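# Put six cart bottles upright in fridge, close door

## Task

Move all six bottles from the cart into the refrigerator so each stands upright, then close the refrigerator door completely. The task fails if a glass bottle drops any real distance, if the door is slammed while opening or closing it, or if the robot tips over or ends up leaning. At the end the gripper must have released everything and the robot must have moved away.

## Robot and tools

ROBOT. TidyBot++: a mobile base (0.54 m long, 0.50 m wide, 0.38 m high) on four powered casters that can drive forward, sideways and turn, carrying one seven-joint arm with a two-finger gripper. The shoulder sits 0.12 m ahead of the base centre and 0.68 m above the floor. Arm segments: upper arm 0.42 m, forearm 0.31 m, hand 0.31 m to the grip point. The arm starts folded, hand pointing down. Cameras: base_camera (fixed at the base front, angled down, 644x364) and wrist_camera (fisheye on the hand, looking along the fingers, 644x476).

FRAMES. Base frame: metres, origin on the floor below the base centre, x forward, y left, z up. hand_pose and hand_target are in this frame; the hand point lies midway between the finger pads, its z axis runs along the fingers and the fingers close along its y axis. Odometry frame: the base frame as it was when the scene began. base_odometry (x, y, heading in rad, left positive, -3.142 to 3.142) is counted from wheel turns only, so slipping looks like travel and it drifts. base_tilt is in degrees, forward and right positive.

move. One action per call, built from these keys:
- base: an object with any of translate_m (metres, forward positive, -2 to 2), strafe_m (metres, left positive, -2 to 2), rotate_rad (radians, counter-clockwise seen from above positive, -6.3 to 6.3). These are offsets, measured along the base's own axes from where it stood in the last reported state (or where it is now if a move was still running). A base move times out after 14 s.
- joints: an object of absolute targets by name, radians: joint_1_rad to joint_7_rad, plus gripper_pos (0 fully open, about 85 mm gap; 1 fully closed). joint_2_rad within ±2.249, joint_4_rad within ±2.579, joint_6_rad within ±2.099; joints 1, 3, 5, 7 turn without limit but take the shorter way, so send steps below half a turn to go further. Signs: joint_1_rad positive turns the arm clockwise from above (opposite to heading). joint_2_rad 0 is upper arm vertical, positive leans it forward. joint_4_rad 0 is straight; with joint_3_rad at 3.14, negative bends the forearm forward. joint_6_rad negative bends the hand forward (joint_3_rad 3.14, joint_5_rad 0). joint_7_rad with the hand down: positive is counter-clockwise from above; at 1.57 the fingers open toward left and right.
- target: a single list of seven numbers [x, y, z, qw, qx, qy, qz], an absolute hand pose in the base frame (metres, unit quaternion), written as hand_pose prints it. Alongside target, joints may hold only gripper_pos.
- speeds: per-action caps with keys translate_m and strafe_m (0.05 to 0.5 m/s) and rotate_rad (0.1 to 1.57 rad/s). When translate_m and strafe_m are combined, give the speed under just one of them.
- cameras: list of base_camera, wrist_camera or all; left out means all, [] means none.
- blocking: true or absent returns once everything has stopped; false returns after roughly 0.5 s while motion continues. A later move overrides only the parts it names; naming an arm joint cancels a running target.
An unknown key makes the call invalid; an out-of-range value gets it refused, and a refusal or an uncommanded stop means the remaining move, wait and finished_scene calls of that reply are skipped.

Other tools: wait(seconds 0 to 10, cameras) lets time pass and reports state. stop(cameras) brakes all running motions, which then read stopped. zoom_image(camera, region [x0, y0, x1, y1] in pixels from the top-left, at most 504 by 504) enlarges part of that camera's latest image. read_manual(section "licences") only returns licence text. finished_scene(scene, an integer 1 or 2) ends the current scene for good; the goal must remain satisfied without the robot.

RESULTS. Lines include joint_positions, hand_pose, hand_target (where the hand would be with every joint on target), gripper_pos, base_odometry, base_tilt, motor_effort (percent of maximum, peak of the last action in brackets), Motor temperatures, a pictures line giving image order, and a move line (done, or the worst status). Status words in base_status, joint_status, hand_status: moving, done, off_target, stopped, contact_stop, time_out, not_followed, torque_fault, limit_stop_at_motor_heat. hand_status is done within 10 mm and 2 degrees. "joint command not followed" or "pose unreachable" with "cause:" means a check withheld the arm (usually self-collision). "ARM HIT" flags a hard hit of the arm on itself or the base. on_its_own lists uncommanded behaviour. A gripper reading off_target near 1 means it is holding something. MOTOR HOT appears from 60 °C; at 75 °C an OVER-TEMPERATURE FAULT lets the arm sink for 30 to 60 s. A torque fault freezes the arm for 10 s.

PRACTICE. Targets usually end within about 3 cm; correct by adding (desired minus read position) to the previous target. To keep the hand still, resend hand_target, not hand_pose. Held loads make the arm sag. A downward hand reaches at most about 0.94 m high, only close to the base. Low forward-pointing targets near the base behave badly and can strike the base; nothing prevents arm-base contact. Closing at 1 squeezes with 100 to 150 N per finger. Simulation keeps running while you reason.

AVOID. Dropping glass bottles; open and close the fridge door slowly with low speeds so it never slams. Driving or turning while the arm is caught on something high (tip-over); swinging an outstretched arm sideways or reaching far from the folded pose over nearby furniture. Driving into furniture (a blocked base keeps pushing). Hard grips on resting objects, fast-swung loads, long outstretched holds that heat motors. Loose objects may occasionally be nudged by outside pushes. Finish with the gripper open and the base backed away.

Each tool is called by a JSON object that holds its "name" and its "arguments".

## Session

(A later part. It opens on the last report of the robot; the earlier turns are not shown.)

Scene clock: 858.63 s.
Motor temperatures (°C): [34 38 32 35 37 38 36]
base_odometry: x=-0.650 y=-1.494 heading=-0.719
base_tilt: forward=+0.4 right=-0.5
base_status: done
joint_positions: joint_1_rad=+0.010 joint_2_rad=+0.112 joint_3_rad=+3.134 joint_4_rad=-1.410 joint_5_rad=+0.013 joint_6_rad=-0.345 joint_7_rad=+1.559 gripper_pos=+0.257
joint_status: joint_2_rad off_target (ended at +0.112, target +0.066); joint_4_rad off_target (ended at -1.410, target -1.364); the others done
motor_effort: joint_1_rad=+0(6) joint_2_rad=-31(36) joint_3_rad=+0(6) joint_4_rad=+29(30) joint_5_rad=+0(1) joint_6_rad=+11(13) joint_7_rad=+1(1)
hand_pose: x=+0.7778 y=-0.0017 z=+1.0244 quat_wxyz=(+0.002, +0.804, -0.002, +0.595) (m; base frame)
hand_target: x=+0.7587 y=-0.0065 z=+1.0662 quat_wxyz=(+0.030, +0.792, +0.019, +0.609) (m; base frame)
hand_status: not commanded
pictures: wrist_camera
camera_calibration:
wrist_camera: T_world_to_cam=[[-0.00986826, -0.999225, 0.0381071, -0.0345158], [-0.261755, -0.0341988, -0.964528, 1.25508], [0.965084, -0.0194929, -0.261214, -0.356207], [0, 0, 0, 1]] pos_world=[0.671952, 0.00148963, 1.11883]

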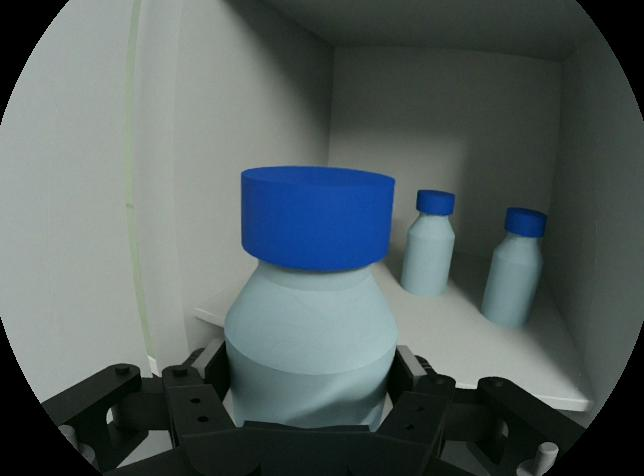

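{"name": "move", "arguments": {"base": {"translate_m":0.15}, "speeds": {"translate_m":0.2}, "cameras": ["wrist_camera"]}}

{"name": "move", "arguments": {"base": {"translate_m":0.10}, "speeds": {"translate_m":0.12}, "cameras": ["wrist_camera"]}}

Scene clock: 867.23 s.
Motor temperatures (°C): [34 38 32 35 37 38 36]
move: done
base_odometry: x=-0.537 y=-1.593 heading=-0.717
base_tilt: forward=+0.4 right=-0.6
base_status: done
joint_positions: joint_1_rad=+0.009 joint_2_rad=+0.107 joint_3_rad=+3.134 joint_4_rad=-1.409 joint_5_rad=+0.013 joint_6_rad=-0.349 joint_7_rad=+1.559 gripper_pos=+0.257
joint_status: not commanded
motor_effort: joint_1_rad=+0(4) joint_2_rad=-31(35) joint_3_rad=+0(4) joint_4_rad=+29(31) joint_5_rad=+0(1) joint_6_rad=+11(12) joint_7_rad=+0(1)
hand_pose: x=+0.7757 y=-0.0012 z=+1.0268 quat_wxyz=(+0.002, +0.803, -0.002, +0.596) (m; base frame)
hand_target: x=+0.7587 y=-0.0065 z=+1.0662 quat_wxyz=(+0.030, +0.792, +0.019, +0.609) (m; base frame)
hand_status: not commanded
pictures: wrist_camera
camera_calibration:
wrist_camera: T_world_to_cam=[[-0.00924215, -0.999231, 0.0381167, -0.0346418], [-0.260125, -0.0344035, -0.964962, 1.25607], [0.965531, -0.0188334, -0.259607, -0.355583], [0, 0, 0, 1]] pos_world=[0.669742, 0.00190118, 1.12107]

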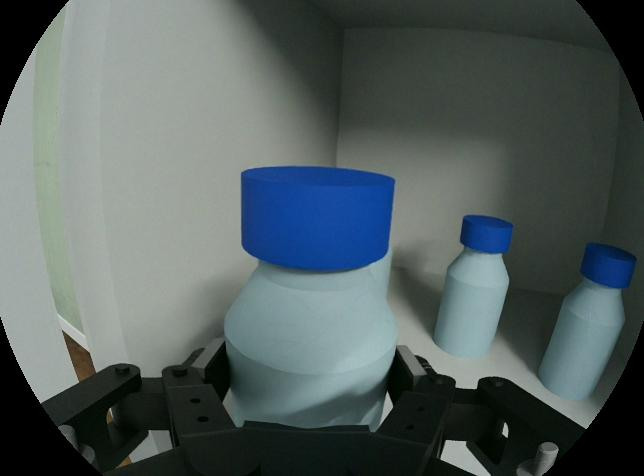

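Scene clock: 868.57 s.
Motor temperatures (°C): [34 38 32 35 37 38 36]
move: done
base_odometry: x=-0.462 y=-1.659 heading=-0.717
base_tilt: forward=+0.4 right=-0.6
base_status: done
joint_positions: joint_1_rad=+0.009 joint_2_rad=+0.105 joint_3_rad=+3.134 joint_4_rad=-1.409 joint_5_rad=+0.013 joint_6_rad=-0.350 joint_7_rad=+1.559 gripper_pos=+0.257
joint_status: not commanded
motor_effort: joint_1_rad=+0(1) joint_2_rad=-30(35) joint_3_rad=+0(1) joint_4_rad=+29(30) joint_5_rad=+0(1) joint_6_rad=+11(12) joint_7_rad=+1(1)
hand_pose: x=+0.7750 y=-0.0012 z=+1.0276 quat_wxyz=(+0.002, +0.803, -0.002, +0.596) (m; base frame)
hand_target: x=+0.7587 y=-0.0065 z=+1.0662 quat_wxyz=(+0.030, +0.792, +0.019, +0.609) (m; base frame)
hand_status: not commanded
pictures: wrist_camera
camera_calibration:
wrist_camera: T_world_to_cam=[[-0.00927677, -0.99923, 0.0381259, -0.0346628], [-0.259725, -0.0344112, -0.965069, 1.25648], [0.965638, -0.018855, -0.259206, -0.355142], [0, 0, 0, 1]] pos_world=[0.668955, 0.00190462, 1.12185]

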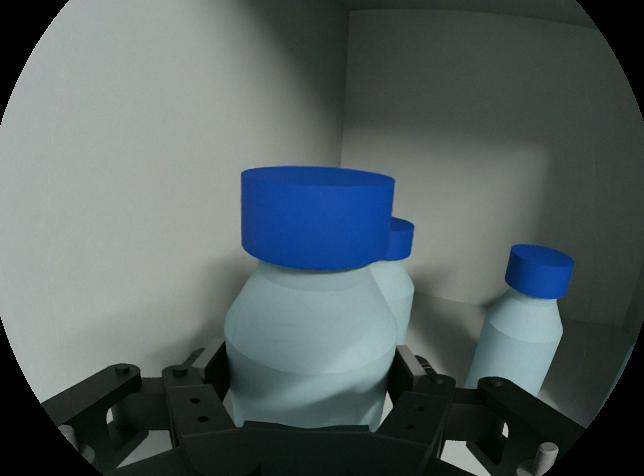

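{"name": "move", "arguments": {"joints": {"joint_2_rad":0.06,"joint_4_rad":-1.45,"joint_6_rad":-0.33}, "cameras": []}}

{"name": "move", "arguments": {"joints": {"joint_4_rad":-1.54,"joint_6_rad":-0.25}, "cameras": ["wrist_camera"]}}

{"name": "move", "arguments": {"joints": {"joint_4_rad":-1.59,"joint_6_rad":-0.20}, "cameras": ["wrist_camera"]}}

Scene clock: 873.73 s.
Motor temperatures (°C): [34 38 32 35 37 38 36]
move: off_target
base_odometry: x=-0.462 y=-1.659 heading=-0.717
base_tilt: forward=+0.4 right=-0.6
base_status: not commanded
joint_positions: joint_1_rad=+0.009 joint_2_rad=+0.104 joint_3_rad=+3.134 joint_4_rad=-1.471 joint_5_rad=+0.013 joint_6_rad=-0.350 joint_7_rad=+1.559 gripper_pos=+0.257
joint_status: joint_2_rad off_target (ended at +0.104, target +0.060); the others done
motor_effort: joint_1_rad=+0(1) joint_2_rad=-30(33) joint_3_rad=+0(1) joint_4_rad=+29(30) joint_5_rad=+0(1) joint_6_rad=+11(13) joint_7_rad=+0(1)
hand_pose: x=+0.7689 y=-0.0012 z=+0.9906 quat_wxyz=(+0.002, +0.821, -0.002, +0.571) (m; base frame)
hand_target: x=+0.7579 y=-0.0052 z=+1.0383 quat_wxyz=(+0.028, +0.795, +0.021, +0.605) (m; base frame)
hand_status: not commanded
pictures: none
No camera images: "cameras" was empty.

Scene clock: 874.60 s.
Motor temperatures (°C): [34 38 32 35 37 38 36]
move: done
base_odometry: x=-0.462 y=-1.659 heading=-0.717
base_tilt: forward=+0.4 right=-0.5
base_status: not commanded
joint_positions: joint_1_rad=+0.009 joint_2_rad=+0.097 joint_3_rad=+3.134 joint_4_rad=-1.532 joint_5_rad=+0.013 joint_6_rad=-0.309 joint_7_rad=+1.559 gripper_pos=+0.257
joint_status: all done
motor_effort: joint_1_rad=-1(1) joint_2_rad=-27(31) joint_3_rad=-1(1) joint_4_rad=+25(29) joint_5_rad=+0(0) joint_6_rad=+8(11) joint_7_rad=+0(1)
hand_pose: x=+0.7640 y=-0.0010 z=+0.9708 quat_wxyz=(+0.002, +0.824, -0.002, +0.566) (m; base frame)
hand_target: x=+0.7576 y=-0.0038 z=+1.0070 quat_wxyz=(+0.027, +0.798, +0.023, +0.601) (m; base frame)
hand_status: not commanded
pictures: wrist_camera
camera_calibration:
wrist_camera: T_world_to_cam=[[-0.00590511, -0.999236, 0.0386349, -0.035432], [-0.329114, -0.0345411, -0.943658, 1.23103], [0.944272, -0.0182877, -0.328658, -0.275479], [0, 0, 0, 1]] pos_world=[0.665068, 0.00207841, 1.0725]

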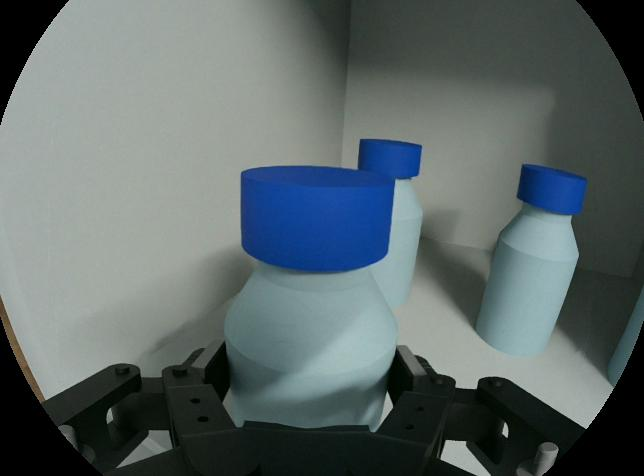

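Scene clock: 875.33 s.
Motor temperatures (°C): [34 38 32 35 37 38 36]
move: done
base_odometry: x=-0.462 y=-1.659 heading=-0.717
base_tilt: forward=+0.4 right=-0.6
base_status: not commanded
joint_positions: joint_1_rad=+0.010 joint_2_rad=+0.087 joint_3_rad=+3.134 joint_4_rad=-1.570 joint_5_rad=+0.013 joint_6_rad=-0.256 joint_7_rad=+1.559 gripper_pos=+0.257
joint_status: all done
motor_effort: joint_1_rad=-1(2) joint_2_rad=-25(27) joint_3_rad=-2(2) joint_4_rad=+23(24) joint_5_rad=+0(1) joint_6_rad=+6(8) joint_7_rad=+0(1)
hand_pose: x=+0.7620 y=-0.0011 z=+0.9693 quat_wxyz=(+0.002, +0.817, -0.002, +0.576) (m; base frame)
hand_target: x=+0.7567 y=-0.0029 z=+0.9913 quat_wxyz=(+0.026, +0.798, +0.024, +0.601) (m; base frame)
hand_status: not commanded
pictures: wrist_camera
camera_calibration:
wrist_camera: T_world_to_cam=[[-0.00674674, -0.999234, 0.0385461, -0.034787], [-0.306042, -0.034634, -0.951388, 1.21885], [0.951994, -0.0182155, -0.305574, -0.302424], [0, 0, 0, 1]] pos_world=[0.660689, 0.00194435, 1.06852]

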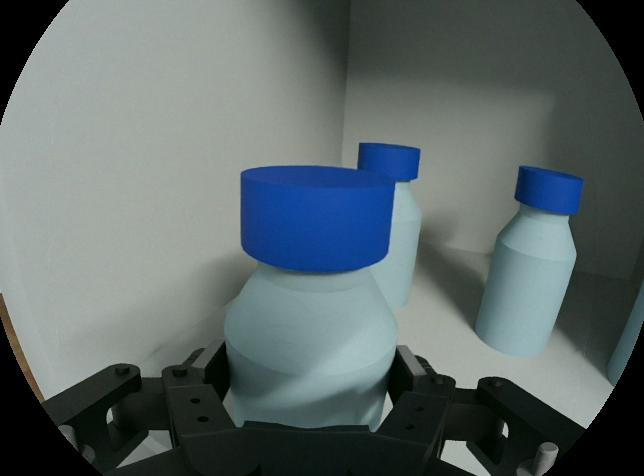

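{"name": "move", "arguments": {"joints": {"joint_2_rad":0.07,"joint_4_rad":-1.62,"joint_6_rad":-0.17}, "cameras": []}}

{"name": "move", "arguments": {"joints": {"joint_2_rad":0.07,"joint_4_rad":-1.64,"joint_6_rad":-0.135}, "cameras": ["wrist_camera"]}}

Scene clock: 880.47 s.
Motor temperatures (°C): [34 38 32 35 37 38 36]
move: done
base_odometry: x=-0.462 y=-1.659 heading=-0.717
base_tilt: forward=+0.4 right=-0.5
base_status: not commanded
joint_positions: joint_1_rad=+0.010 joint_2_rad=+0.083 joint_3_rad=+3.134 joint_4_rad=-1.593 joint_5_rad=+0.013 joint_6_rad=-0.222 joint_7_rad=+1.559 gripper_pos=+0.257
joint_status: all done
motor_effort: joint_1_rad=-2(2) joint_2_rad=-23(25) joint_3_rad=-2(2) joint_4_rad=+20(22) joint_5_rad=-1(1) joint_6_rad=+5(6) joint_7_rad=+0(1)
hand_pose: x=+0.7611 y=-0.0012 z=+0.9683 quat_wxyz=(+0.002, +0.813, -0.002, +0.583) (m; base frame)
hand_target: x=+0.7588 y=-0.0023 z=+0.9755 quat_wxyz=(+0.025, +0.801, +0.025, +0.597) (m; base frame)
hand_status: not commanded
pictures: none
No camera images: "cameras" was empty.

Scene clock: 881.07 s.
Motor temperatures (°C): [34 38 32 35 37 38 36]
move: done
base_odometry: x=-0.462 y=-1.659 heading=-0.717
base_tilt: forward=+0.4 right=-0.5
base_status: not commanded
joint_positions: joint_1_rad=+0.010 joint_2_rad=+0.079 joint_3_rad=+3.134 joint_4_rad=-1.614 joint_5_rad=+0.013 joint_6_rad=-0.189 joint_7_rad=+1.559 gripper_pos=+0.257
joint_status: all done
motor_effort: joint_1_rad=-2(2) joint_2_rad=-23(23) joint_3_rad=-2(2) joint_4_rad=+20(21) joint_5_rad=+0(1) joint_6_rad=+5(6) joint_7_rad=+1(1)
hand_pose: x=+0.7605 y=-0.0013 z=+0.9678 quat_wxyz=(+0.002, +0.808, -0.002, +0.589) (m; base frame)
hand_target: x=+0.7593 y=-0.0017 z=+0.9737 quat_wxyz=(+0.025, +0.797, +0.026, +0.603) (m; base frame)
hand_status: not commanded
pictures: wrist_camera
camera_calibration:
wrist_camera: T_world_to_cam=[[-0.00790417, -0.999233, 0.0383657, -0.0338933], [-0.275662, -0.0347029, -0.960628, 1.20282], [0.961222, -0.0181689, -0.275176, -0.337847], [0, 0, 0, 1]] pos_world=[0.656051, 0.00173584, 1.0638]

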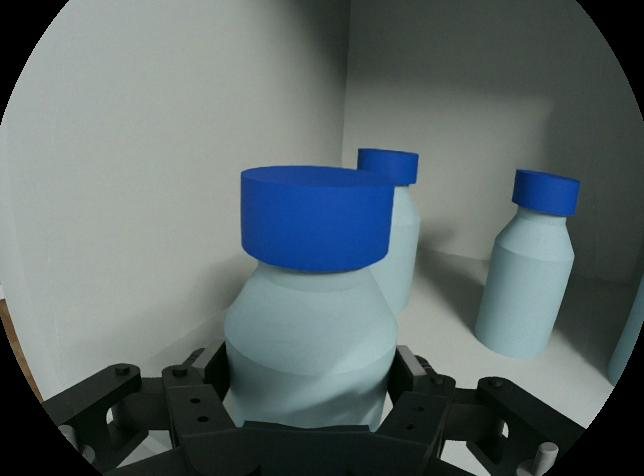

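{"name": "move", "arguments": {"base": {"translate_m":0.025}, "speeds": {"translate_m":0.05}, "cameras": ["wrist_camera"]}}

{"name": "move", "arguments": {"joints": {"gripper_pos":0}, "cameras": ["wrist_camera"]}}

Scene clock: 886.30 s.
Motor temperatures (°C): [34 38 32 35 37 38 36]
move: done
base_odometry: x=-0.443 y=-1.676 heading=-0.716
base_tilt: forward=+0.4 right=-0.6
base_status: done
joint_positions: joint_1_rad=+0.011 joint_2_rad=+0.073 joint_3_rad=+3.134 joint_4_rad=-1.620 joint_5_rad=+0.013 joint_6_rad=-0.188 joint_7_rad=+1.559 gripper_pos=+0.257
joint_status: not commanded
motor_effort: joint_1_rad=+0(3) joint_2_rad=-23(25) joint_3_rad=+1(2) joint_4_rad=+21(24) joint_5_rad=+1(1) joint_6_rad=+6(8) joint_7_rad=+1(1)
hand_pose: x=+0.7581 y=-0.0015 z=+0.9679 quat_wxyz=(+0.002, +0.808, -0.002, +0.589) (m; base frame)
hand_target: x=+0.7593 y=-0.0017 z=+0.9737 quat_wxyz=(+0.025, +0.797, +0.026, +0.603) (m; base frame)
hand_status: not commanded
pictures: wrist_camera
camera_calibration:
wrist_camera: T_world_to_cam=[[-0.00819416, -0.999229, 0.038407, -0.0339012], [-0.275513, -0.0346657, -0.960672, 1.20219], [0.961262, -0.0184535, -0.275016, -0.335707], [0, 0, 0, 1]] pos_world=[0.653644, 0.00160489, 1.06389]

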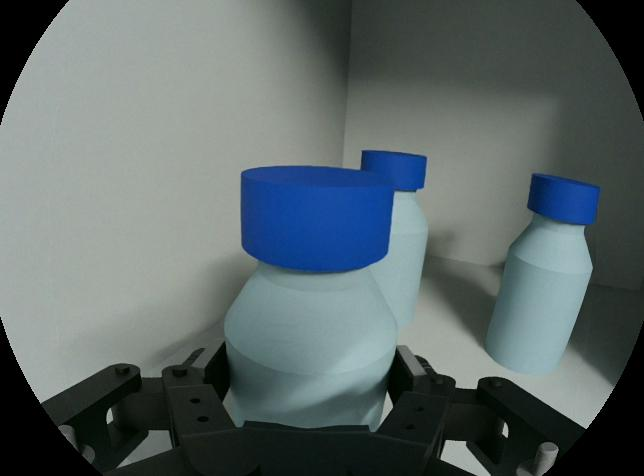

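Scene clock: 887.13 s.
Motor temperatures (°C): [34 38 32 35 37 38 36]
move: done
base_odometry: x=-0.443 y=-1.676 heading=-0.716
base_tilt: forward=+0.4 right=-0.5
base_status: not commanded
joint_positions: joint_1_rad=+0.011 joint_2_rad=+0.073 joint_3_rad=+3.134 joint_4_rad=-1.624 joint_5_rad=+0.013 joint_6_rad=-0.188 joint_7_rad=+1.559 gripper_pos=+0.000
joint_status: all done
motor_effort: joint_1_rad=+0(1) joint_2_rad=-24(27) joint_3_rad=+0(1) joint_4_rad=+23(24) joint_5_rad=+0(1) joint_6_rad=+7(7) joint_7_rad=+1(1)
hand_pose: x=+0.7577 y=-0.0015 z=+0.9655 quat_wxyz=(+0.002, +0.809, -0.002, +0.588) (m; base frame)
hand_target: x=+0.7593 y=-0.0017 z=+0.9737 quat_wxyz=(+0.025, +0.797, +0.026, +0.603) (m; base frame)
hand_status: not commanded
pictures: wrist_camera
camera_calibration:
wrist_camera: T_world_to_cam=[[-0.00804081, -0.999229, 0.0384253, -0.0339443], [-0.279294, -0.0346531, -0.95958, 1.20158], [0.960172, -0.0184477, -0.2788, -0.331461], [0, 0, 0, 1]] pos_world=[0.653579, 0.00160555, 1.0619]

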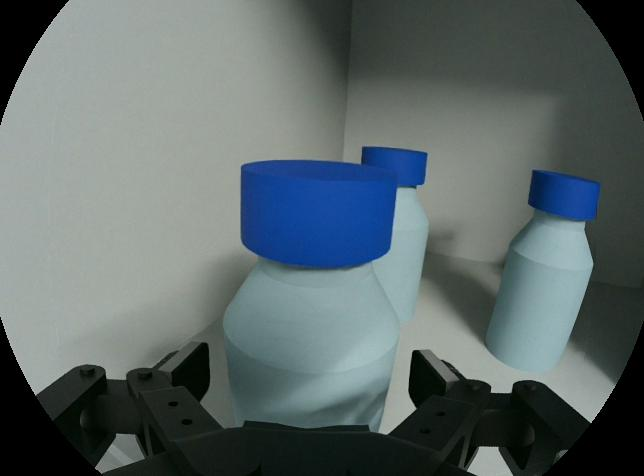

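{"name": "move", "arguments": {"base": {"translate_m":-0.3}, "speeds": {"translate_m":0.2}, "cameras": ["wrist_camera"]}}

{"name": "move", "arguments": {"base": {"translate_m":-0.539,"strafe_m":0.667,"rotate_rad":-1.884}, "speeds": {"rotate_rad":0.9}, "joints": {"joint_2_rad":0.1,"joint_4_rad":-1.75,"joint_6_rad":0.05}}}

Scene clock: 900.17 s.
Motor temperatures (°C): [34 38 32 35 37 38 36]
move: done
base_odometry: x=-0.669 y=-1.478 heading=-0.716
base_tilt: forward=+0.4 right=-0.5
base_status: done
joint_positions: joint_1_rad=+0.011 joint_2_rad=+0.072 joint_3_rad=+3.134 joint_4_rad=-1.625 joint_5_rad=+0.013 joint_6_rad=-0.188 joint_7_rad=+1.559 gripper_pos=+0.000
joint_status: not commanded
motor_effort: joint_1_rad=+0(2) joint_2_rad=-24(29) joint_3_rad=+0(2) joint_4_rad=+23(24) joint_5_rad=+0(1) joint_6_rad=+7(7) joint_7_rad=+0(1)
hand_pose: x=+0.7572 y=-0.0018 z=+0.9656 quat_wxyz=(+0.002, +0.809, -0.002, +0.588) (m; base frame)
hand_target: x=+0.7593 y=-0.0017 z=+0.9737 quat_wxyz=(+0.025, +0.797, +0.026, +0.603) (m; base frame)
hand_status: not commanded
pictures: wrist_camera
camera_calibration:
wrist_camera: T_world_to_cam=[[-0.00854176, -0.999225, 0.0384325, -0.0338927], [-0.279255, -0.0345212, -0.959596, 1.2015], [0.960179, -0.0189291, -0.278743, -0.331113], [0, 0, 0, 1]] pos_world=[0.653163, 0.0013431, 1.06196]

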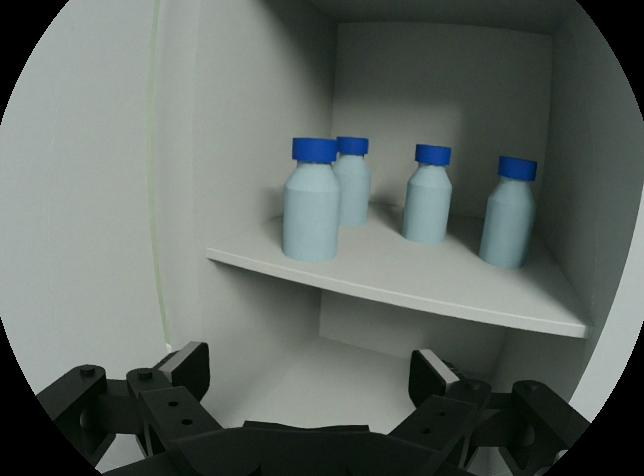

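Scene clock: 903.50 s.
Motor temperatures (°C): [34 38 32 35 37 38 36]
move: done
base_odometry: x=-0.638 y=-0.621 heading=-2.600
base_tilt: forward=+0.4 right=-0.5
base_status: done
joint_positions: joint_1_rad=+0.016 joint_2_rad=+0.103 joint_3_rad=+3.134 joint_4_rad=-1.732 joint_5_rad=+0.013 joint_6_rad=-0.017 joint_7_rad=+1.559 gripper_pos=+0.000
joint_status: all done
motor_effort: joint_1_rad=+0(4) joint_2_rad=-25(28) joint_3_rad=+1(3) joint_4_rad=+23(24) joint_5_rad=+0(1) joint_6_rad=+7(7) joint_7_rad=+0(1)
hand_pose: x=+0.7647 y=-0.0041 z=+0.9320 quat_wxyz=(+0.003, +0.799, -0.003, +0.601) (m; base frame)
hand_target: x=+0.7662 y=+0.0017 z=+0.9431 quat_wxyz=(+0.021, +0.783, +0.029, +0.621) (m; base frame)
hand_status: not commanded
pictures: base_camera, wrist_camera
camera_calibration:
wrist_camera: T_world_to_cam=[[-0.0122414, -0.999217, 0.037633, -0.0312731], [-0.246838, -0.0334514, -0.968479, 1.15473], [0.968979, -0.0211448, -0.246235, -0.384737], [0, 0, 0, 1]] pos_world=[0.65745, -0.000756514, 1.02477]

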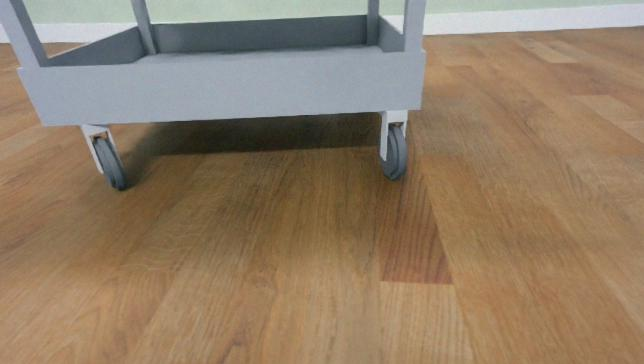

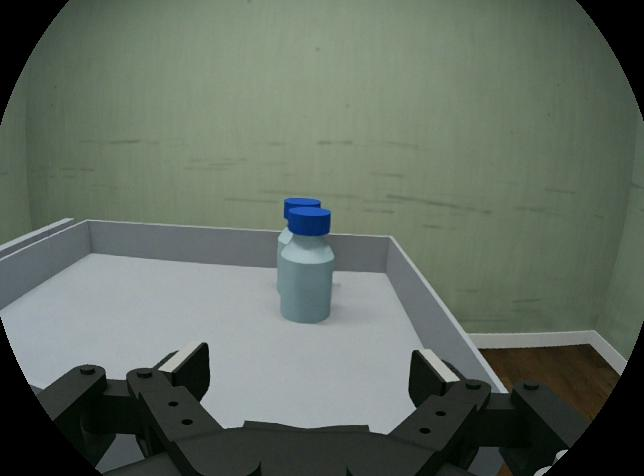

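{"name": "move", "arguments": {"base": {"translate_m":0.16}, "speeds": {"translate_m":0.2}, "joints": {"joint_2_rad":0.22,"joint_4_rad":-1.8,"joint_6_rad":0.234}, "cameras": ["wrist_camera"]}}

Scene clock: 910.00 s.
Motor temperatures (°C): [34 38 32 35 37 38 36]
move: done
base_odometry: x=-0.775 y=-0.704 heading=-2.600
base_tilt: forward=+0.4 right=-0.5
base_status: done
joint_positions: joint_1_rad=+0.015 joint_2_rad=+0.222 joint_3_rad=+3.134 joint_4_rad=-1.787 joint_5_rad=+0.013 joint_6_rad=+0.168 joint_7_rad=+1.559 gripper_pos=+0.000
joint_status: all done
motor_effort: joint_1_rad=+1(1) joint_2_rad=-28(32) joint_3_rad=+0(1) joint_4_rad=+21(25) joint_5_rad=+0(1) joint_6_rad=+7(8) joint_7_rad=+0(1)
hand_pose: x=+0.7962 y=-0.0037 z=+0.8763 quat_wxyz=(+0.001, +0.796, -0.003, +0.606) (m; base frame)
hand_target: x=+0.7979 y=+0.0047 z=+0.8894 quat_wxyz=(+0.016, +0.778, +0.031, +0.627) (m; base frame)
hand_status: not commanded
pictures: wrist_camera
camera_calibration:
wrist_camera: T_world_to_cam=[[-0.0103184, -0.999302, 0.0359152, -0.0283577], [-0.235589, -0.0324765, -0.97131, 1.10208], [0.971798, -0.0184836, -0.23509, -0.440955], [0, 0, 0, 1]] pos_world=[0.687865, -0.000696656, 0.967814]

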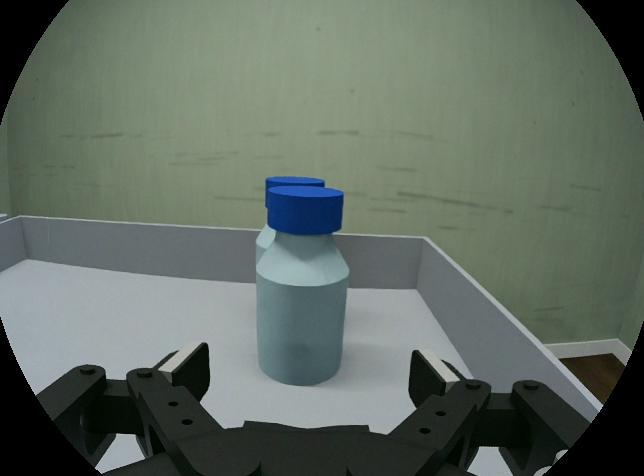

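{"name": "move", "arguments": {"base": {"translate_m":0.06,"strafe_m":0.009}, "speeds": {"translate_m":0.1}, "joints": {"joint_2_rad":0.262}, "cameras": ["wrist_camera"]}}

Scene clock: 916.57 s.
Motor temperatures (°C): [34 38 32 35 37 38 36]
move: done
base_odometry: x=-0.822 y=-0.742 heading=-2.600
base_tilt: forward=+0.4 right=-0.5
base_status: done
joint_positions: joint_1_rad=+0.015 joint_2_rad=+0.258 joint_3_rad=+3.134 joint_4_rad=-1.789 joint_5_rad=+0.013 joint_6_rad=+0.172 joint_7_rad=+1.559 gripper_pos=+0.000
joint_status: all done
motor_effort: joint_1_rad=+0(1) joint_2_rad=-29(31) joint_3_rad=+0(1) joint_4_rad=+21(23) joint_5_rad=+0(0) joint_6_rad=+7(7) joint_7_rad=+0(1)
hand_pose: x=+0.8026 y=-0.0038 z=+0.8513 quat_wxyz=(+0.001, +0.806, -0.003, +0.592) (m; base frame)
hand_target: x=+0.8060 y=+0.0046 z=+0.8607 quat_wxyz=(+0.015, +0.791, +0.031, +0.610) (m; base frame)
hand_status: not commanded
pictures: wrist_camera
camera_calibration:
wrist_camera: T_world_to_cam=[[-0.00902658, -0.999322, 0.0356921, -0.0283288], [-0.269486, -0.0319418, -0.962474, 1.09905], [0.962962, -0.0183064, -0.269015, -0.417016], [0, 0, 0, 1]] pos_world=[0.697492, -0.000838064, 0.946631]

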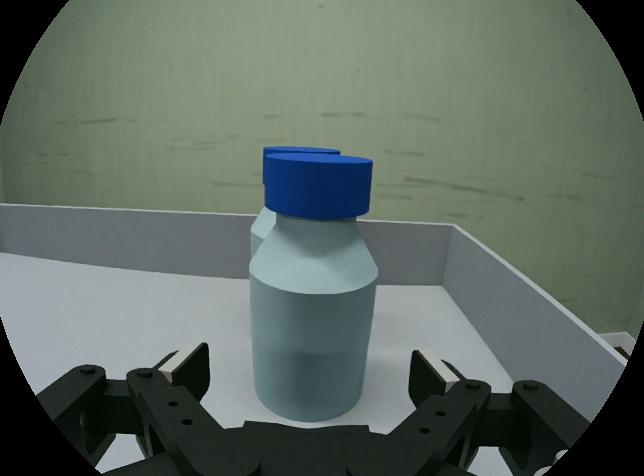

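{"name": "move", "arguments": {"base": {"translate_m":0.048,"strafe_m":0.003}, "speeds": {"translate_m":0.08}, "cameras": ["wrist_camera"]}}

Scene clock: 922.67 s.
Motor temperatures (°C): [34 38 32 35 37 38 36]
move: done
base_odometry: x=-0.862 y=-0.770 heading=-2.600
base_tilt: forward=+0.4 right=-0.6
base_status: done
joint_positions: joint_1_rad=+0.015 joint_2_rad=+0.261 joint_3_rad=+3.134 joint_4_rad=-1.789 joint_5_rad=+0.013 joint_6_rad=+0.172 joint_7_rad=+1.559 gripper_pos=+0.000
joint_status: not commanded
motor_effort: joint_1_rad=+0(2) joint_2_rad=-29(31) joint_3_rad=+0(2) joint_4_rad=+21(22) joint_5_rad=+0(1) joint_6_rad=+7(7) joint_7_rad=+1(1)
hand_pose: x=+0.8030 y=-0.0038 z=+0.8493 quat_wxyz=(+0.001, +0.807, -0.003, +0.591) (m; base frame)
hand_target: x=+0.8060 y=+0.0046 z=+0.8607 quat_wxyz=(+0.015, +0.791, +0.031, +0.610) (m; base frame)
hand_status: not commanded
pictures: wrist_camera
camera_calibration:
wrist_camera: T_world_to_cam=[[-0.00892109, -0.999324, 0.0356723, -0.0283262], [-0.272279, -0.0318982, -0.961689, 1.09879], [0.962177, -0.0182921, -0.27181, -0.415032], [0, 0, 0, 1]] pos_world=[0.698259, -0.000849467, 0.944892]

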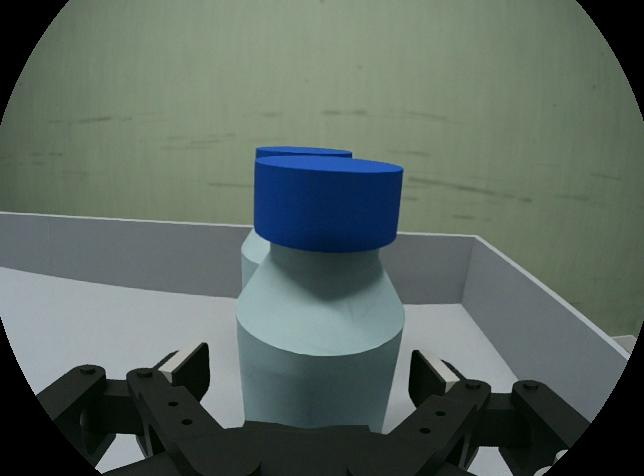

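{"name": "move", "arguments": {"base": {"translate_m":0.009,"strafe_m":-0.003}, "speeds": {"translate_m":0.08}, "cameras": ["wrist_camera"]}}

{"name": "move", "arguments": {"joints": {"gripper_pos":0.4}, "cameras": ["wrist_camera"]}}

Scene clock: 926.87 s.
Motor temperatures (°C): [34 38 32 35 37 38 36]
move: done
base_odometry: x=-0.871 y=-0.772 heading=-2.600
base_tilt: forward=+0.4 right=-0.6
base_status: done
joint_positions: joint_1_rad=+0.015 joint_2_rad=+0.263 joint_3_rad=+3.134 joint_4_rad=-1.789 joint_5_rad=+0.013 joint_6_rad=+0.172 joint_7_rad=+1.559 gripper_pos=+0.000
joint_status: not commanded
motor_effort: joint_1_rad=+0(2) joint_2_rad=-29(32) joint_3_rad=+0(2) joint_4_rad=+21(22) joint_5_rad=+0(0) joint_6_rad=+7(7) joint_7_rad=+0(1)
hand_pose: x=+0.8034 y=-0.0036 z=+0.8478 quat_wxyz=(+0.001, +0.808, -0.003, +0.590) (m; base frame)
hand_target: x=+0.8060 y=+0.0046 z=+0.8607 quat_wxyz=(+0.015, +0.791, +0.031, +0.610) (m; base frame)
hand_status: not commanded
pictures: wrist_camera
camera_calibration:
wrist_camera: T_world_to_cam=[[-0.00863854, -0.999327, 0.0356567, -0.028347], [-0.2743, -0.031922, -0.961114, 1.09858], [0.961605, -0.0180833, -0.27384, -0.413633], [0, 0, 0, 1]] pos_world=[0.698848, -0.00073887, 0.943602]

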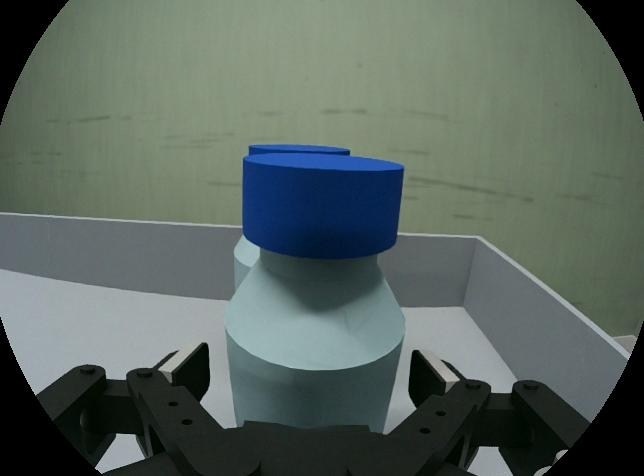

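Scene clock: 927.63 s.
Motor temperatures (°C): [34 38 32 35 37 38 36]
move: off_target
base_odometry: x=-0.871 y=-0.772 heading=-2.600
base_tilt: forward=+0.4 right=-0.6
base_status: not commanded
joint_positions: joint_1_rad=+0.015 joint_2_rad=+0.263 joint_3_rad=+3.134 joint_4_rad=-1.790 joint_5_rad=+0.013 joint_6_rad=+0.174 joint_7_rad=+1.559 gripper_pos=+0.253
joint_status: gripper_pos off_target (ended at +0.253, target +0.400)
motor_effort: joint_1_rad=+0(2) joint_2_rad=-28(32) joint_3_rad=+0(1) joint_4_rad=+21(23) joint_5_rad=+0(1) joint_6_rad=+7(9) joint_7_rad=+1(1)
hand_pose: x=+0.8035 y=-0.0037 z=+0.8483 quat_wxyz=(+0.001, +0.807, -0.003, +0.590) (m; base frame)
hand_target: x=+0.8060 y=+0.0046 z=+0.8607 quat_wxyz=(+0.015, +0.791, +0.031, +0.610) (m; base frame)
hand_status: not commanded
pictures: wrist_camera
camera_calibration:
wrist_camera: T_world_to_cam=[[-0.00877171, -0.999326, 0.0356479, -0.0283067], [-0.272666, -0.0319081, -0.961579, 1.09821], [0.962069, -0.0181547, -0.272202, -0.41528], [0, 0, 0, 1]] pos_world=[0.698723, -0.000785256, 0.943981]

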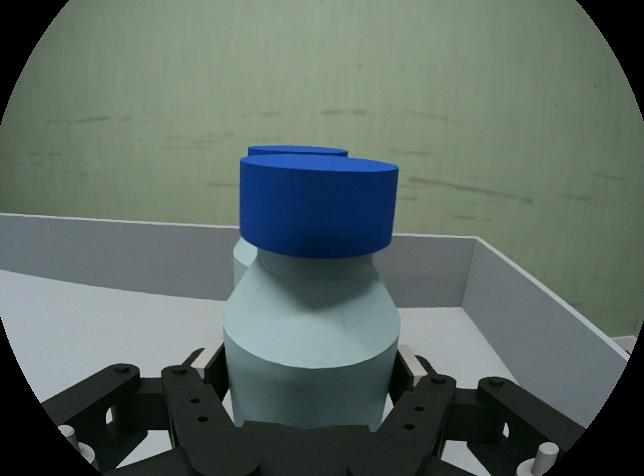

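{"name": "move", "arguments": {"joints": {"gripper_pos":0.55}, "cameras": []}}

{"name": "move", "arguments": {"joints": {"joint_2_rad":0.08,"joint_4_rad":-1.6,"joint_6_rad":-0.14}, "cameras": ["wrist_camera"]}}

{"name": "move", "arguments": {"base": {"translate_m":-0.35}, "speeds": {"translate_m":0.3}, "cameras": ["wrist_camera"]}}

Scene clock: 941.00 s.
Motor temperatures (°C): [34 38 32 35 37 38 36]
move: off_target
base_odometry: x=-0.871 y=-0.772 heading=-2.600
base_tilt: forward=+0.4 right=-0.6
base_status: not commanded
joint_positions: joint_1_rad=+0.015 joint_2_rad=+0.263 joint_3_rad=+3.134 joint_4_rad=-1.790 joint_5_rad=+0.013 joint_6_rad=+0.174 joint_7_rad=+1.559 gripper_pos=+0.253
joint_status: gripper_pos off_target (ended at +0.253, target +0.550)
motor_effort: joint_1_rad=+0(1) joint_2_rad=-28(29) joint_3_rad=+0(1) joint_4_rad=+21(22) joint_5_rad=+1(1) joint_6_rad=+7(7) joint_7_rad=+1(1)
hand_pose: x=+0.8035 y=-0.0037 z=+0.8483 quat_wxyz=(+0.001, +0.807, -0.003, +0.590) (m; base frame)
hand_target: x=+0.8060 y=+0.0046 z=+0.8607 quat_wxyz=(+0.015, +0.791, +0.031, +0.610) (m; base frame)
hand_status: not commanded
pictures: none
No camera images: "cameras" was empty.

Scene clock: 942.57 s.
Motor temperatures (°C): [34 38 32 35 37 38 36]
move: done
base_odometry: x=-0.871 y=-0.772 heading=-2.600
base_tilt: forward=+0.4 right=-0.6
base_status: not commanded
joint_positions: joint_1_rad=+0.015 joint_2_rad=+0.111 joint_3_rad=+3.134 joint_4_rad=-1.637 joint_5_rad=+0.013 joint_6_rad=-0.086 joint_7_rad=+1.559 gripper_pos=+0.253
joint_status: all done
motor_effort: joint_1_rad=+0(1) joint_2_rad=-30(38) joint_3_rad=+0(1) joint_4_rad=+28(29) joint_5_rad=+0(1) joint_6_rad=+11(12) joint_7_rad=+1(1)
hand_pose: x=+0.7755 y=-0.0043 z=+0.9637 quat_wxyz=(+0.003, +0.794, -0.003, +0.608) (m; base frame)
hand_target: x=+0.7667 y=-0.0018 z=+0.9903 quat_wxyz=(+0.025, +0.789, +0.025, +0.613) (m; base frame)
hand_status: not commanded
pictures: wrist_camera
camera_calibration:
wrist_camera: T_world_to_cam=[[-0.0133465, -0.999201, 0.0376771, -0.0316373], [-0.229529, -0.0336127, -0.972721, 1.17883], [0.97321, -0.0216304, -0.228897, -0.407387], [0, 0, 0, 1]] pos_world=[0.666626, -0.000800327, 1.05461]

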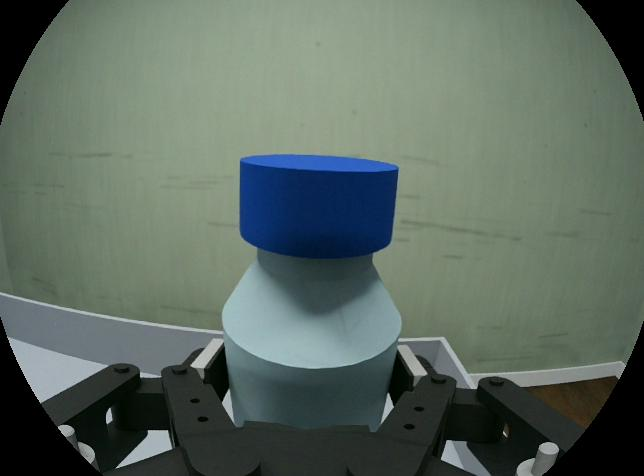

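Scene clock: 944.67 s.
Motor temperatures (°C): [34 38 32 35 37 38 36]
move: done
base_odometry: x=-0.571 y=-0.591 heading=-2.599
base_tilt: forward=+0.4 right=-0.5
base_status: done
joint_positions: joint_1_rad=+0.014 joint_2_rad=+0.113 joint_3_rad=+3.134 joint_4_rad=-1.637 joint_5_rad=+0.013 joint_6_rad=-0.088 joint_7_rad=+1.559 gripper_pos=+0.253
joint_status: not commanded
motor_effort: joint_1_rad=+1(2) joint_2_rad=-30(35) joint_3_rad=+0(1) joint_4_rad=+28(29) joint_5_rad=+0(0) joint_6_rad=+11(12) joint_7_rad=+0(1)
hand_pose: x=+0.7761 y=-0.0037 z=+0.9615 quat_wxyz=(+0.003, +0.795, -0.003, +0.606) (m; base frame)
hand_target: x=+0.7667 y=-0.0018 z=+0.9903 quat_wxyz=(+0.025, +0.789, +0.025, +0.613) (m; base frame)
hand_status: not commanded
pictures: wrist_camera
camera_calibration:
wrist_camera: T_world_to_cam=[[-0.0122581, -0.999214, 0.0376891, -0.0318009], [-0.23397, -0.0337794, -0.971657, 1.17919], [0.972167, -0.0207288, -0.233372, -0.403285], [0, 0, 0, 1]] pos_world=[0.667565, -0.000303192, 1.05285]

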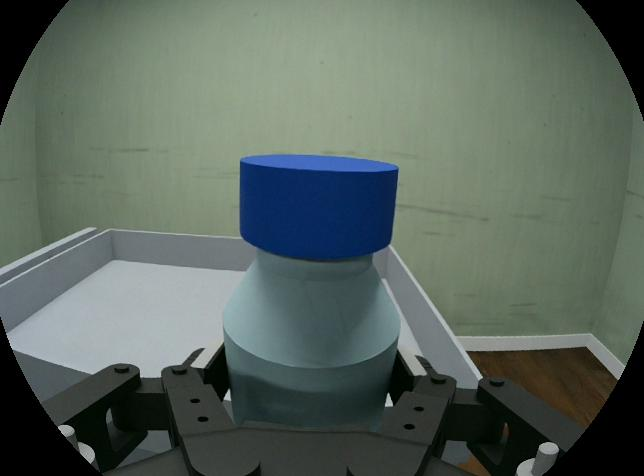

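{"name": "move", "arguments": {"base": {"translate_m":0.312,"strafe_m":0.641,"rotate_rad":1.544}, "speeds": {"rotate_rad":0.9}, "joints": {"joint_2_rad":0.066,"joint_4_rad":-1.364,"joint_6_rad":-0.40}, "cameras": ["wrist_camera"]}}

Scene clock: 950.20 s.
Motor temperatures (°C): [34 38 32 35 37 38 36]
move: off_target
base_odometry: x=-0.508 y=-1.302 heading=-1.054
base_tilt: forward=+0.4 right=-0.6
base_status: done
joint_positions: joint_1_rad=+0.010 joint_2_rad=+0.109 joint_3_rad=+3.135 joint_4_rad=-1.408 joint_5_rad=+0.013 joint_6_rad=-0.343 joint_7_rad=+1.559 gripper_pos=+0.253
joint_status: joint_2_rad off_target (ended at +0.109, target +0.066); joint_4_rad off_target (ended at -1.408, target -1.364); the others done
motor_effort: joint_1_rad=+0(6) joint_2_rad=-30(35) joint_3_rad=+0(5) joint_4_rad=+28(30) joint_5_rad=+1(1) joint_6_rad=+11(12) joint_7_rad=+0(1)
hand_pose: x=+0.7768 y=-0.0022 z=+1.0286 quat_wxyz=(+0.002, +0.801, -0.002, +0.598) (m; base frame)
hand_target: x=+0.7587 y=-0.0065 z=+1.0662 quat_wxyz=(+0.030, +0.792, +0.019, +0.609) (m; base frame)
hand_status: not commanded
pictures: wrist_camera
camera_calibration:
wrist_camera: T_world_to_cam=[[-0.010924, -0.999211, 0.0381748, -0.0343987], [-0.254327, -0.0341452, -0.966515, 1.25511], [0.967057, -0.0202671, -0.253754, -0.363422], [0, 0, 0, 1]] pos_world=[0.670282, 0.00111893, 1.12218]

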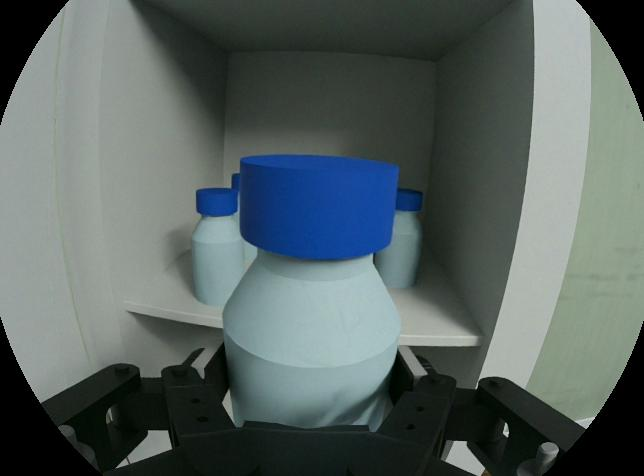

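{"name": "move", "arguments": {"base": {"translate_m":0.2}, "speeds": {"translate_m":0.2}, "cameras": ["wrist_camera"]}}

{"name": "move", "arguments": {"base": {"translate_m":0.09}, "speeds": {"translate_m":0.1}, "cameras": ["wrist_camera"]}}

Scene clock: 956.07 s.
Motor temperatures (°C): [34 38 32 35 37 38 36]
move: done
base_odometry: x=-0.409 y=-1.476 heading=-1.054
base_tilt: forward=+0.4 right=-0.6
base_status: done
joint_positions: joint_1_rad=+0.010 joint_2_rad=+0.103 joint_3_rad=+3.135 joint_4_rad=-1.408 joint_5_rad=+0.013 joint_6_rad=-0.345 joint_7_rad=+1.559 gripper_pos=+0.253
joint_status: not commanded
motor_effort: joint_1_rad=+1(1) joint_2_rad=-30(34) joint_3_rad=+0(1) joint_4_rad=+29(29) joint_5_rad=+0(1) joint_6_rad=+11(12) joint_7_rad=+1(1)
hand_pose: x=+0.7747 y=-0.0022 z=+1.0318 quat_wxyz=(+0.002, +0.800, -0.002, +0.600) (m; base frame)
hand_target: x=+0.7587 y=-0.0065 z=+1.0662 quat_wxyz=(+0.030, +0.792, +0.019, +0.609) (m; base frame)
hand_status: not commanded
pictures: wrist_camera
camera_calibration:
wrist_camera: T_world_to_cam=[[-0.0110922, -0.999209, 0.0381808, -0.0344104], [-0.250768, -0.0341832, -0.967443, 1.25589], [0.967984, -0.0203056, -0.250191, -0.364898], [0, 0, 0, 1]] pos_world=[0.667769, 0.0011375, 1.12502]

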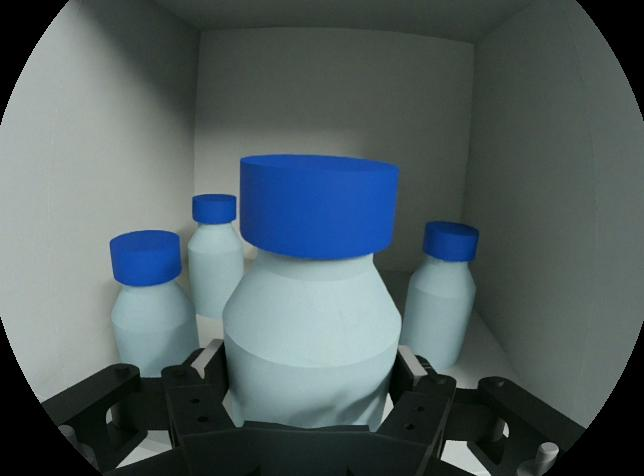

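Scene clock: 957.43 s.
Motor temperatures (°C): [34 38 32 35 37 38 36]
move: done
base_odometry: x=-0.364 y=-1.554 heading=-1.054
base_tilt: forward=+0.4 right=-0.5
base_status: done
joint_positions: joint_1_rad=+0.010 joint_2_rad=+0.102 joint_3_rad=+3.135 joint_4_rad=-1.408 joint_5_rad=+0.013 joint_6_rad=-0.346 joint_7_rad=+1.559 gripper_pos=+0.253
joint_status: not commanded
motor_effort: joint_1_rad=+0(1) joint_2_rad=-30(34) joint_3_rad=+0(1) joint_4_rad=+28(29) joint_5_rad=+0(1) joint_6_rad=+11(12) joint_7_rad=+1(1)
hand_pose: x=+0.7741 y=-0.0022 z=+1.0324 quat_wxyz=(+0.003, +0.800, -0.002, +0.600) (m; base frame)
hand_target: x=+0.7587 y=-0.0065 z=+1.0662 quat_wxyz=(+0.030, +0.792, +0.019, +0.609) (m; base frame)
hand_status: not commanded
pictures: wrist_camera
camera_calibration:
wrist_camera: T_world_to_cam=[[-0.0111174, -0.999209, 0.0381856, -0.0344237], [-0.250464, -0.0341879, -0.967522, 1.25617], [0.968062, -0.0203204, -0.249886, -0.364614], [0, 0, 0, 1]] pos_world=[0.667211, 0.00114027, 1.12557]

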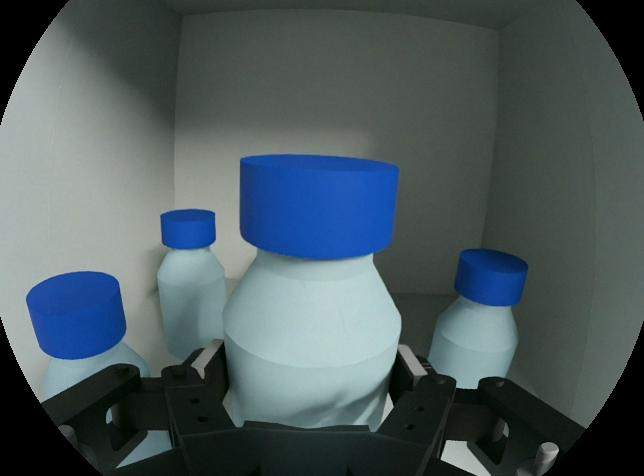

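{"name": "move", "arguments": {"joints": {"joint_2_rad":0.06,"joint_4_rad":-1.45,"joint_6_rad":-0.33}, "cameras": []}}

{"name": "move", "arguments": {"joints": {"joint_4_rad":-1.54,"joint_6_rad":-0.24}, "cameras": ["wrist_camera"]}}

{"name": "move", "arguments": {"joints": {"joint_4_rad":-1.59,"joint_6_rad":-0.19}, "cameras": ["wrist_camera"]}}

Scene clock: 965.77 s.
Motor temperatures (°C): [34 38 32 35 37 38 36]
move: off_target
base_odometry: x=-0.364 y=-1.554 heading=-1.054
base_tilt: forward=+0.4 right=-0.6
base_status: not commanded
joint_positions: joint_1_rad=+0.010 joint_2_rad=+0.100 joint_3_rad=+3.135 joint_4_rad=-1.468 joint_5_rad=+0.013 joint_6_rad=-0.346 joint_7_rad=+1.559 gripper_pos=+0.253
joint_status: joint_2_rad off_target (ended at +0.100, target +0.060); the others done
motor_effort: joint_1_rad=+0(1) joint_2_rad=-30(32) joint_3_rad=+0(1) joint_4_rad=+28(30) joint_5_rad=+0(1) joint_6_rad=+11(12) joint_7_rad=+0(1)
hand_pose: x=+0.7685 y=-0.0021 z=+0.9962 quat_wxyz=(+0.002, +0.818, -0.002, +0.576) (m; base frame)
hand_target: x=+0.7579 y=-0.0052 z=+1.0383 quat_wxyz=(+0.028, +0.795, +0.021, +0.605) (m; base frame)
hand_status: not commanded
pictures: none
No camera images: "cameras" was empty.

Scene clock: 966.63 s.
Motor temperatures (°C): [34 38 32 35 37 38 36]
move: done
base_odometry: x=-0.364 y=-1.554 heading=-1.054
base_tilt: forward=+0.4 right=-0.6
base_status: not commanded
joint_positions: joint_1_rad=+0.010 joint_2_rad=+0.098 joint_3_rad=+3.135 joint_4_rad=-1.539 joint_5_rad=+0.013 joint_6_rad=-0.306 joint_7_rad=+1.559 gripper_pos=+0.253
joint_status: all done
motor_effort: joint_1_rad=+0(1) joint_2_rad=-29(30) joint_3_rad=+0(1) joint_4_rad=+26(29) joint_5_rad=+0(1) joint_6_rad=+10(11) joint_7_rad=+0(1)
hand_pose: x=+0.7638 y=-0.0020 z=+0.9665 quat_wxyz=(+0.002, +0.826, -0.002, +0.564) (m; base frame)
hand_target: x=+0.7584 y=-0.0036 z=+1.0100 quat_wxyz=(+0.027, +0.795, +0.023, +0.605) (m; base frame)
hand_status: not commanded
pictures: wrist_camera
camera_calibration:
wrist_camera: T_world_to_cam=[[-0.00717519, -0.999223, 0.0387457, -0.0353442], [-0.334271, -0.034121, -0.941859, 1.22907], [0.94245, -0.0197096, -0.333766, -0.270438], [0, 0, 0, 1]] pos_world=[0.665462, 0.00129002, 1.06871]

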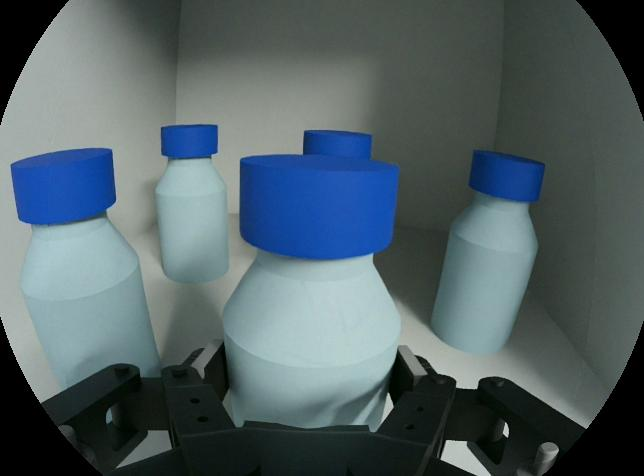

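Scene clock: 967.37 s.
Motor temperatures (°C): [34 38 32 35 37 38 36]
move: done
base_odometry: x=-0.364 y=-1.554 heading=-1.054
base_tilt: forward=+0.4 right=-0.6
base_status: not commanded
joint_positions: joint_1_rad=+0.010 joint_2_rad=+0.090 joint_3_rad=+3.135 joint_4_rad=-1.576 joint_5_rad=+0.013 joint_6_rad=-0.253 joint_7_rad=+1.559 gripper_pos=+0.253
joint_status: all done
motor_effort: joint_1_rad=-1(2) joint_2_rad=-25(29) joint_3_rad=-1(2) joint_4_rad=+24(26) joint_5_rad=+0(1) joint_6_rad=+7(10) joint_7_rad=+0(1)
hand_pose: x=+0.7621 y=-0.0020 z=+0.9649 quat_wxyz=(+0.002, +0.819, -0.002, +0.574) (m; base frame)
hand_target: x=+0.7576 y=-0.0027 z=+0.9942 quat_wxyz=(+0.026, +0.795, +0.024, +0.605) (m; base frame)
hand_status: not commanded
pictures: wrist_camera
camera_calibration:
wrist_camera: T_world_to_cam=[[-0.0078421, -0.999222, 0.038643, -0.0347073], [-0.311233, -0.0342858, -0.949715, 1.21703], [0.950301, -0.0194747, -0.310722, -0.297608], [0, 0, 0, 1]] pos_world=[0.661325, 0.00125063, 1.0647]

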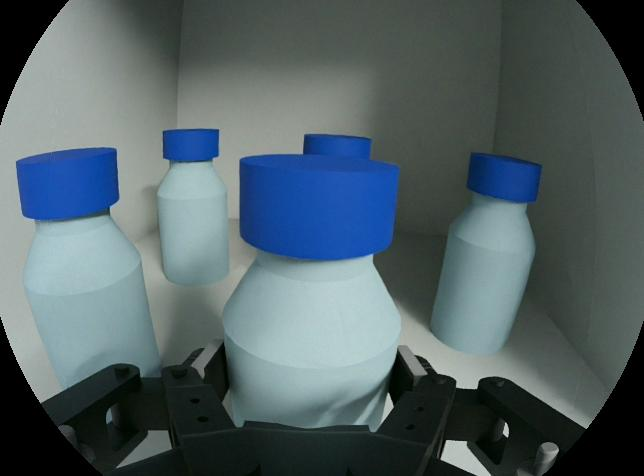

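Contact. Continue tilting to vertical (w1≈.807).

{"name": "move", "arguments": {"joints": {"joint_2_rad":0.07,"joint_4_rad":-1.62,"joint_6_rad":-0.16}, "cameras": []}}

{"name": "move", "arguments": {"joints": {"joint_2_rad":0.07,"joint_4_rad":-1.64,"joint_6_rad":-0.125}, "cameras": ["wrist_camera"]}}

Scene clock: 970.97 s.
Motor temperatures (°C): [34 38 32 35 37 38 36]
move: done
base_odometry: x=-0.364 y=-1.554 heading=-1.054
base_tilt: forward=+0.4 right=-0.6
base_status: not commanded
joint_positions: joint_1_rad=+0.010 joint_2_rad=+0.085 joint_3_rad=+3.135 joint_4_rad=-1.599 joint_5_rad=+0.013 joint_6_rad=-0.219 joint_7_rad=+1.559 gripper_pos=+0.253
joint_status: all done
motor_effort: joint_1_rad=-2(3) joint_2_rad=-23(26) joint_3_rad=-2(2) joint_4_rad=+22(23) joint_5_rad=+0(1) joint_6_rad=+6(8) joint_7_rad=+0(1)
hand_pose: x=+0.7613 y=-0.0020 z=+0.9640 quat_wxyz=(+0.002, +0.814, -0.002, +0.580) (m; base frame)
hand_target: x=+0.7597 y=-0.0022 z=+0.9785 quat_wxyz=(+0.025, +0.798, +0.025, +0.601) (m; base frame)
hand_status: not commanded
pictures: none
No camera images: "cameras" was empty.

Scene clock: 971.57 s.
Motor temperatures (°C): [34 38 32 35 37 38 36]
move: done
base_odometry: x=-0.364 y=-1.554 heading=-1.054
base_tilt: forward=+0.4 right=-0.6
base_status: not commanded
joint_positions: joint_1_rad=+0.010 joint_2_rad=+0.082 joint_3_rad=+3.135 joint_4_rad=-1.620 joint_5_rad=+0.013 joint_6_rad=-0.185 joint_7_rad=+1.559 gripper_pos=+0.253
joint_status: all done
motor_effort: joint_1_rad=-1(3) joint_2_rad=-23(24) joint_3_rad=-1(2) joint_4_rad=+22(23) joint_5_rad=+0(1) joint_6_rad=+7(8) joint_7_rad=+0(1)
hand_pose: x=+0.7608 y=-0.0020 z=+0.9633 quat_wxyz=(+0.002, +0.810, -0.002, +0.587) (m; base frame)
hand_target: x=+0.7601 y=-0.0015 z=+0.9767 quat_wxyz=(+0.025, +0.794, +0.026, +0.607) (m; base frame)
hand_status: not commanded
pictures: wrist_camera
camera_calibration:
wrist_camera: T_world_to_cam=[[-0.00873599, -0.999222, 0.038448, -0.0338263], [-0.280732, -0.0344524, -0.959168, 1.20102], [0.959746, -0.0191728, -0.280213, -0.333464], [0, 0, 0, 1]] pos_world=[0.656911, 0.00118462, 1.05984]

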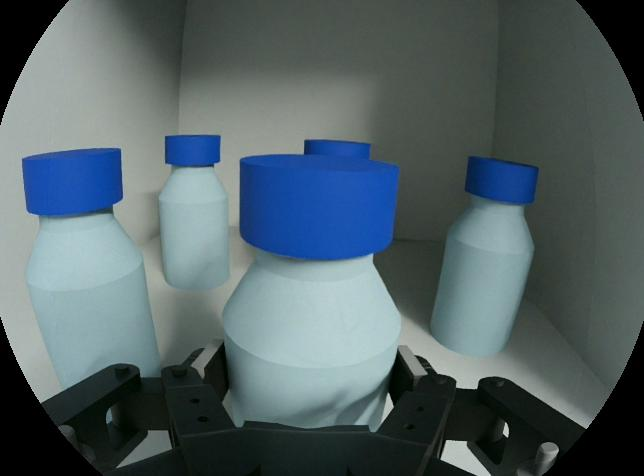

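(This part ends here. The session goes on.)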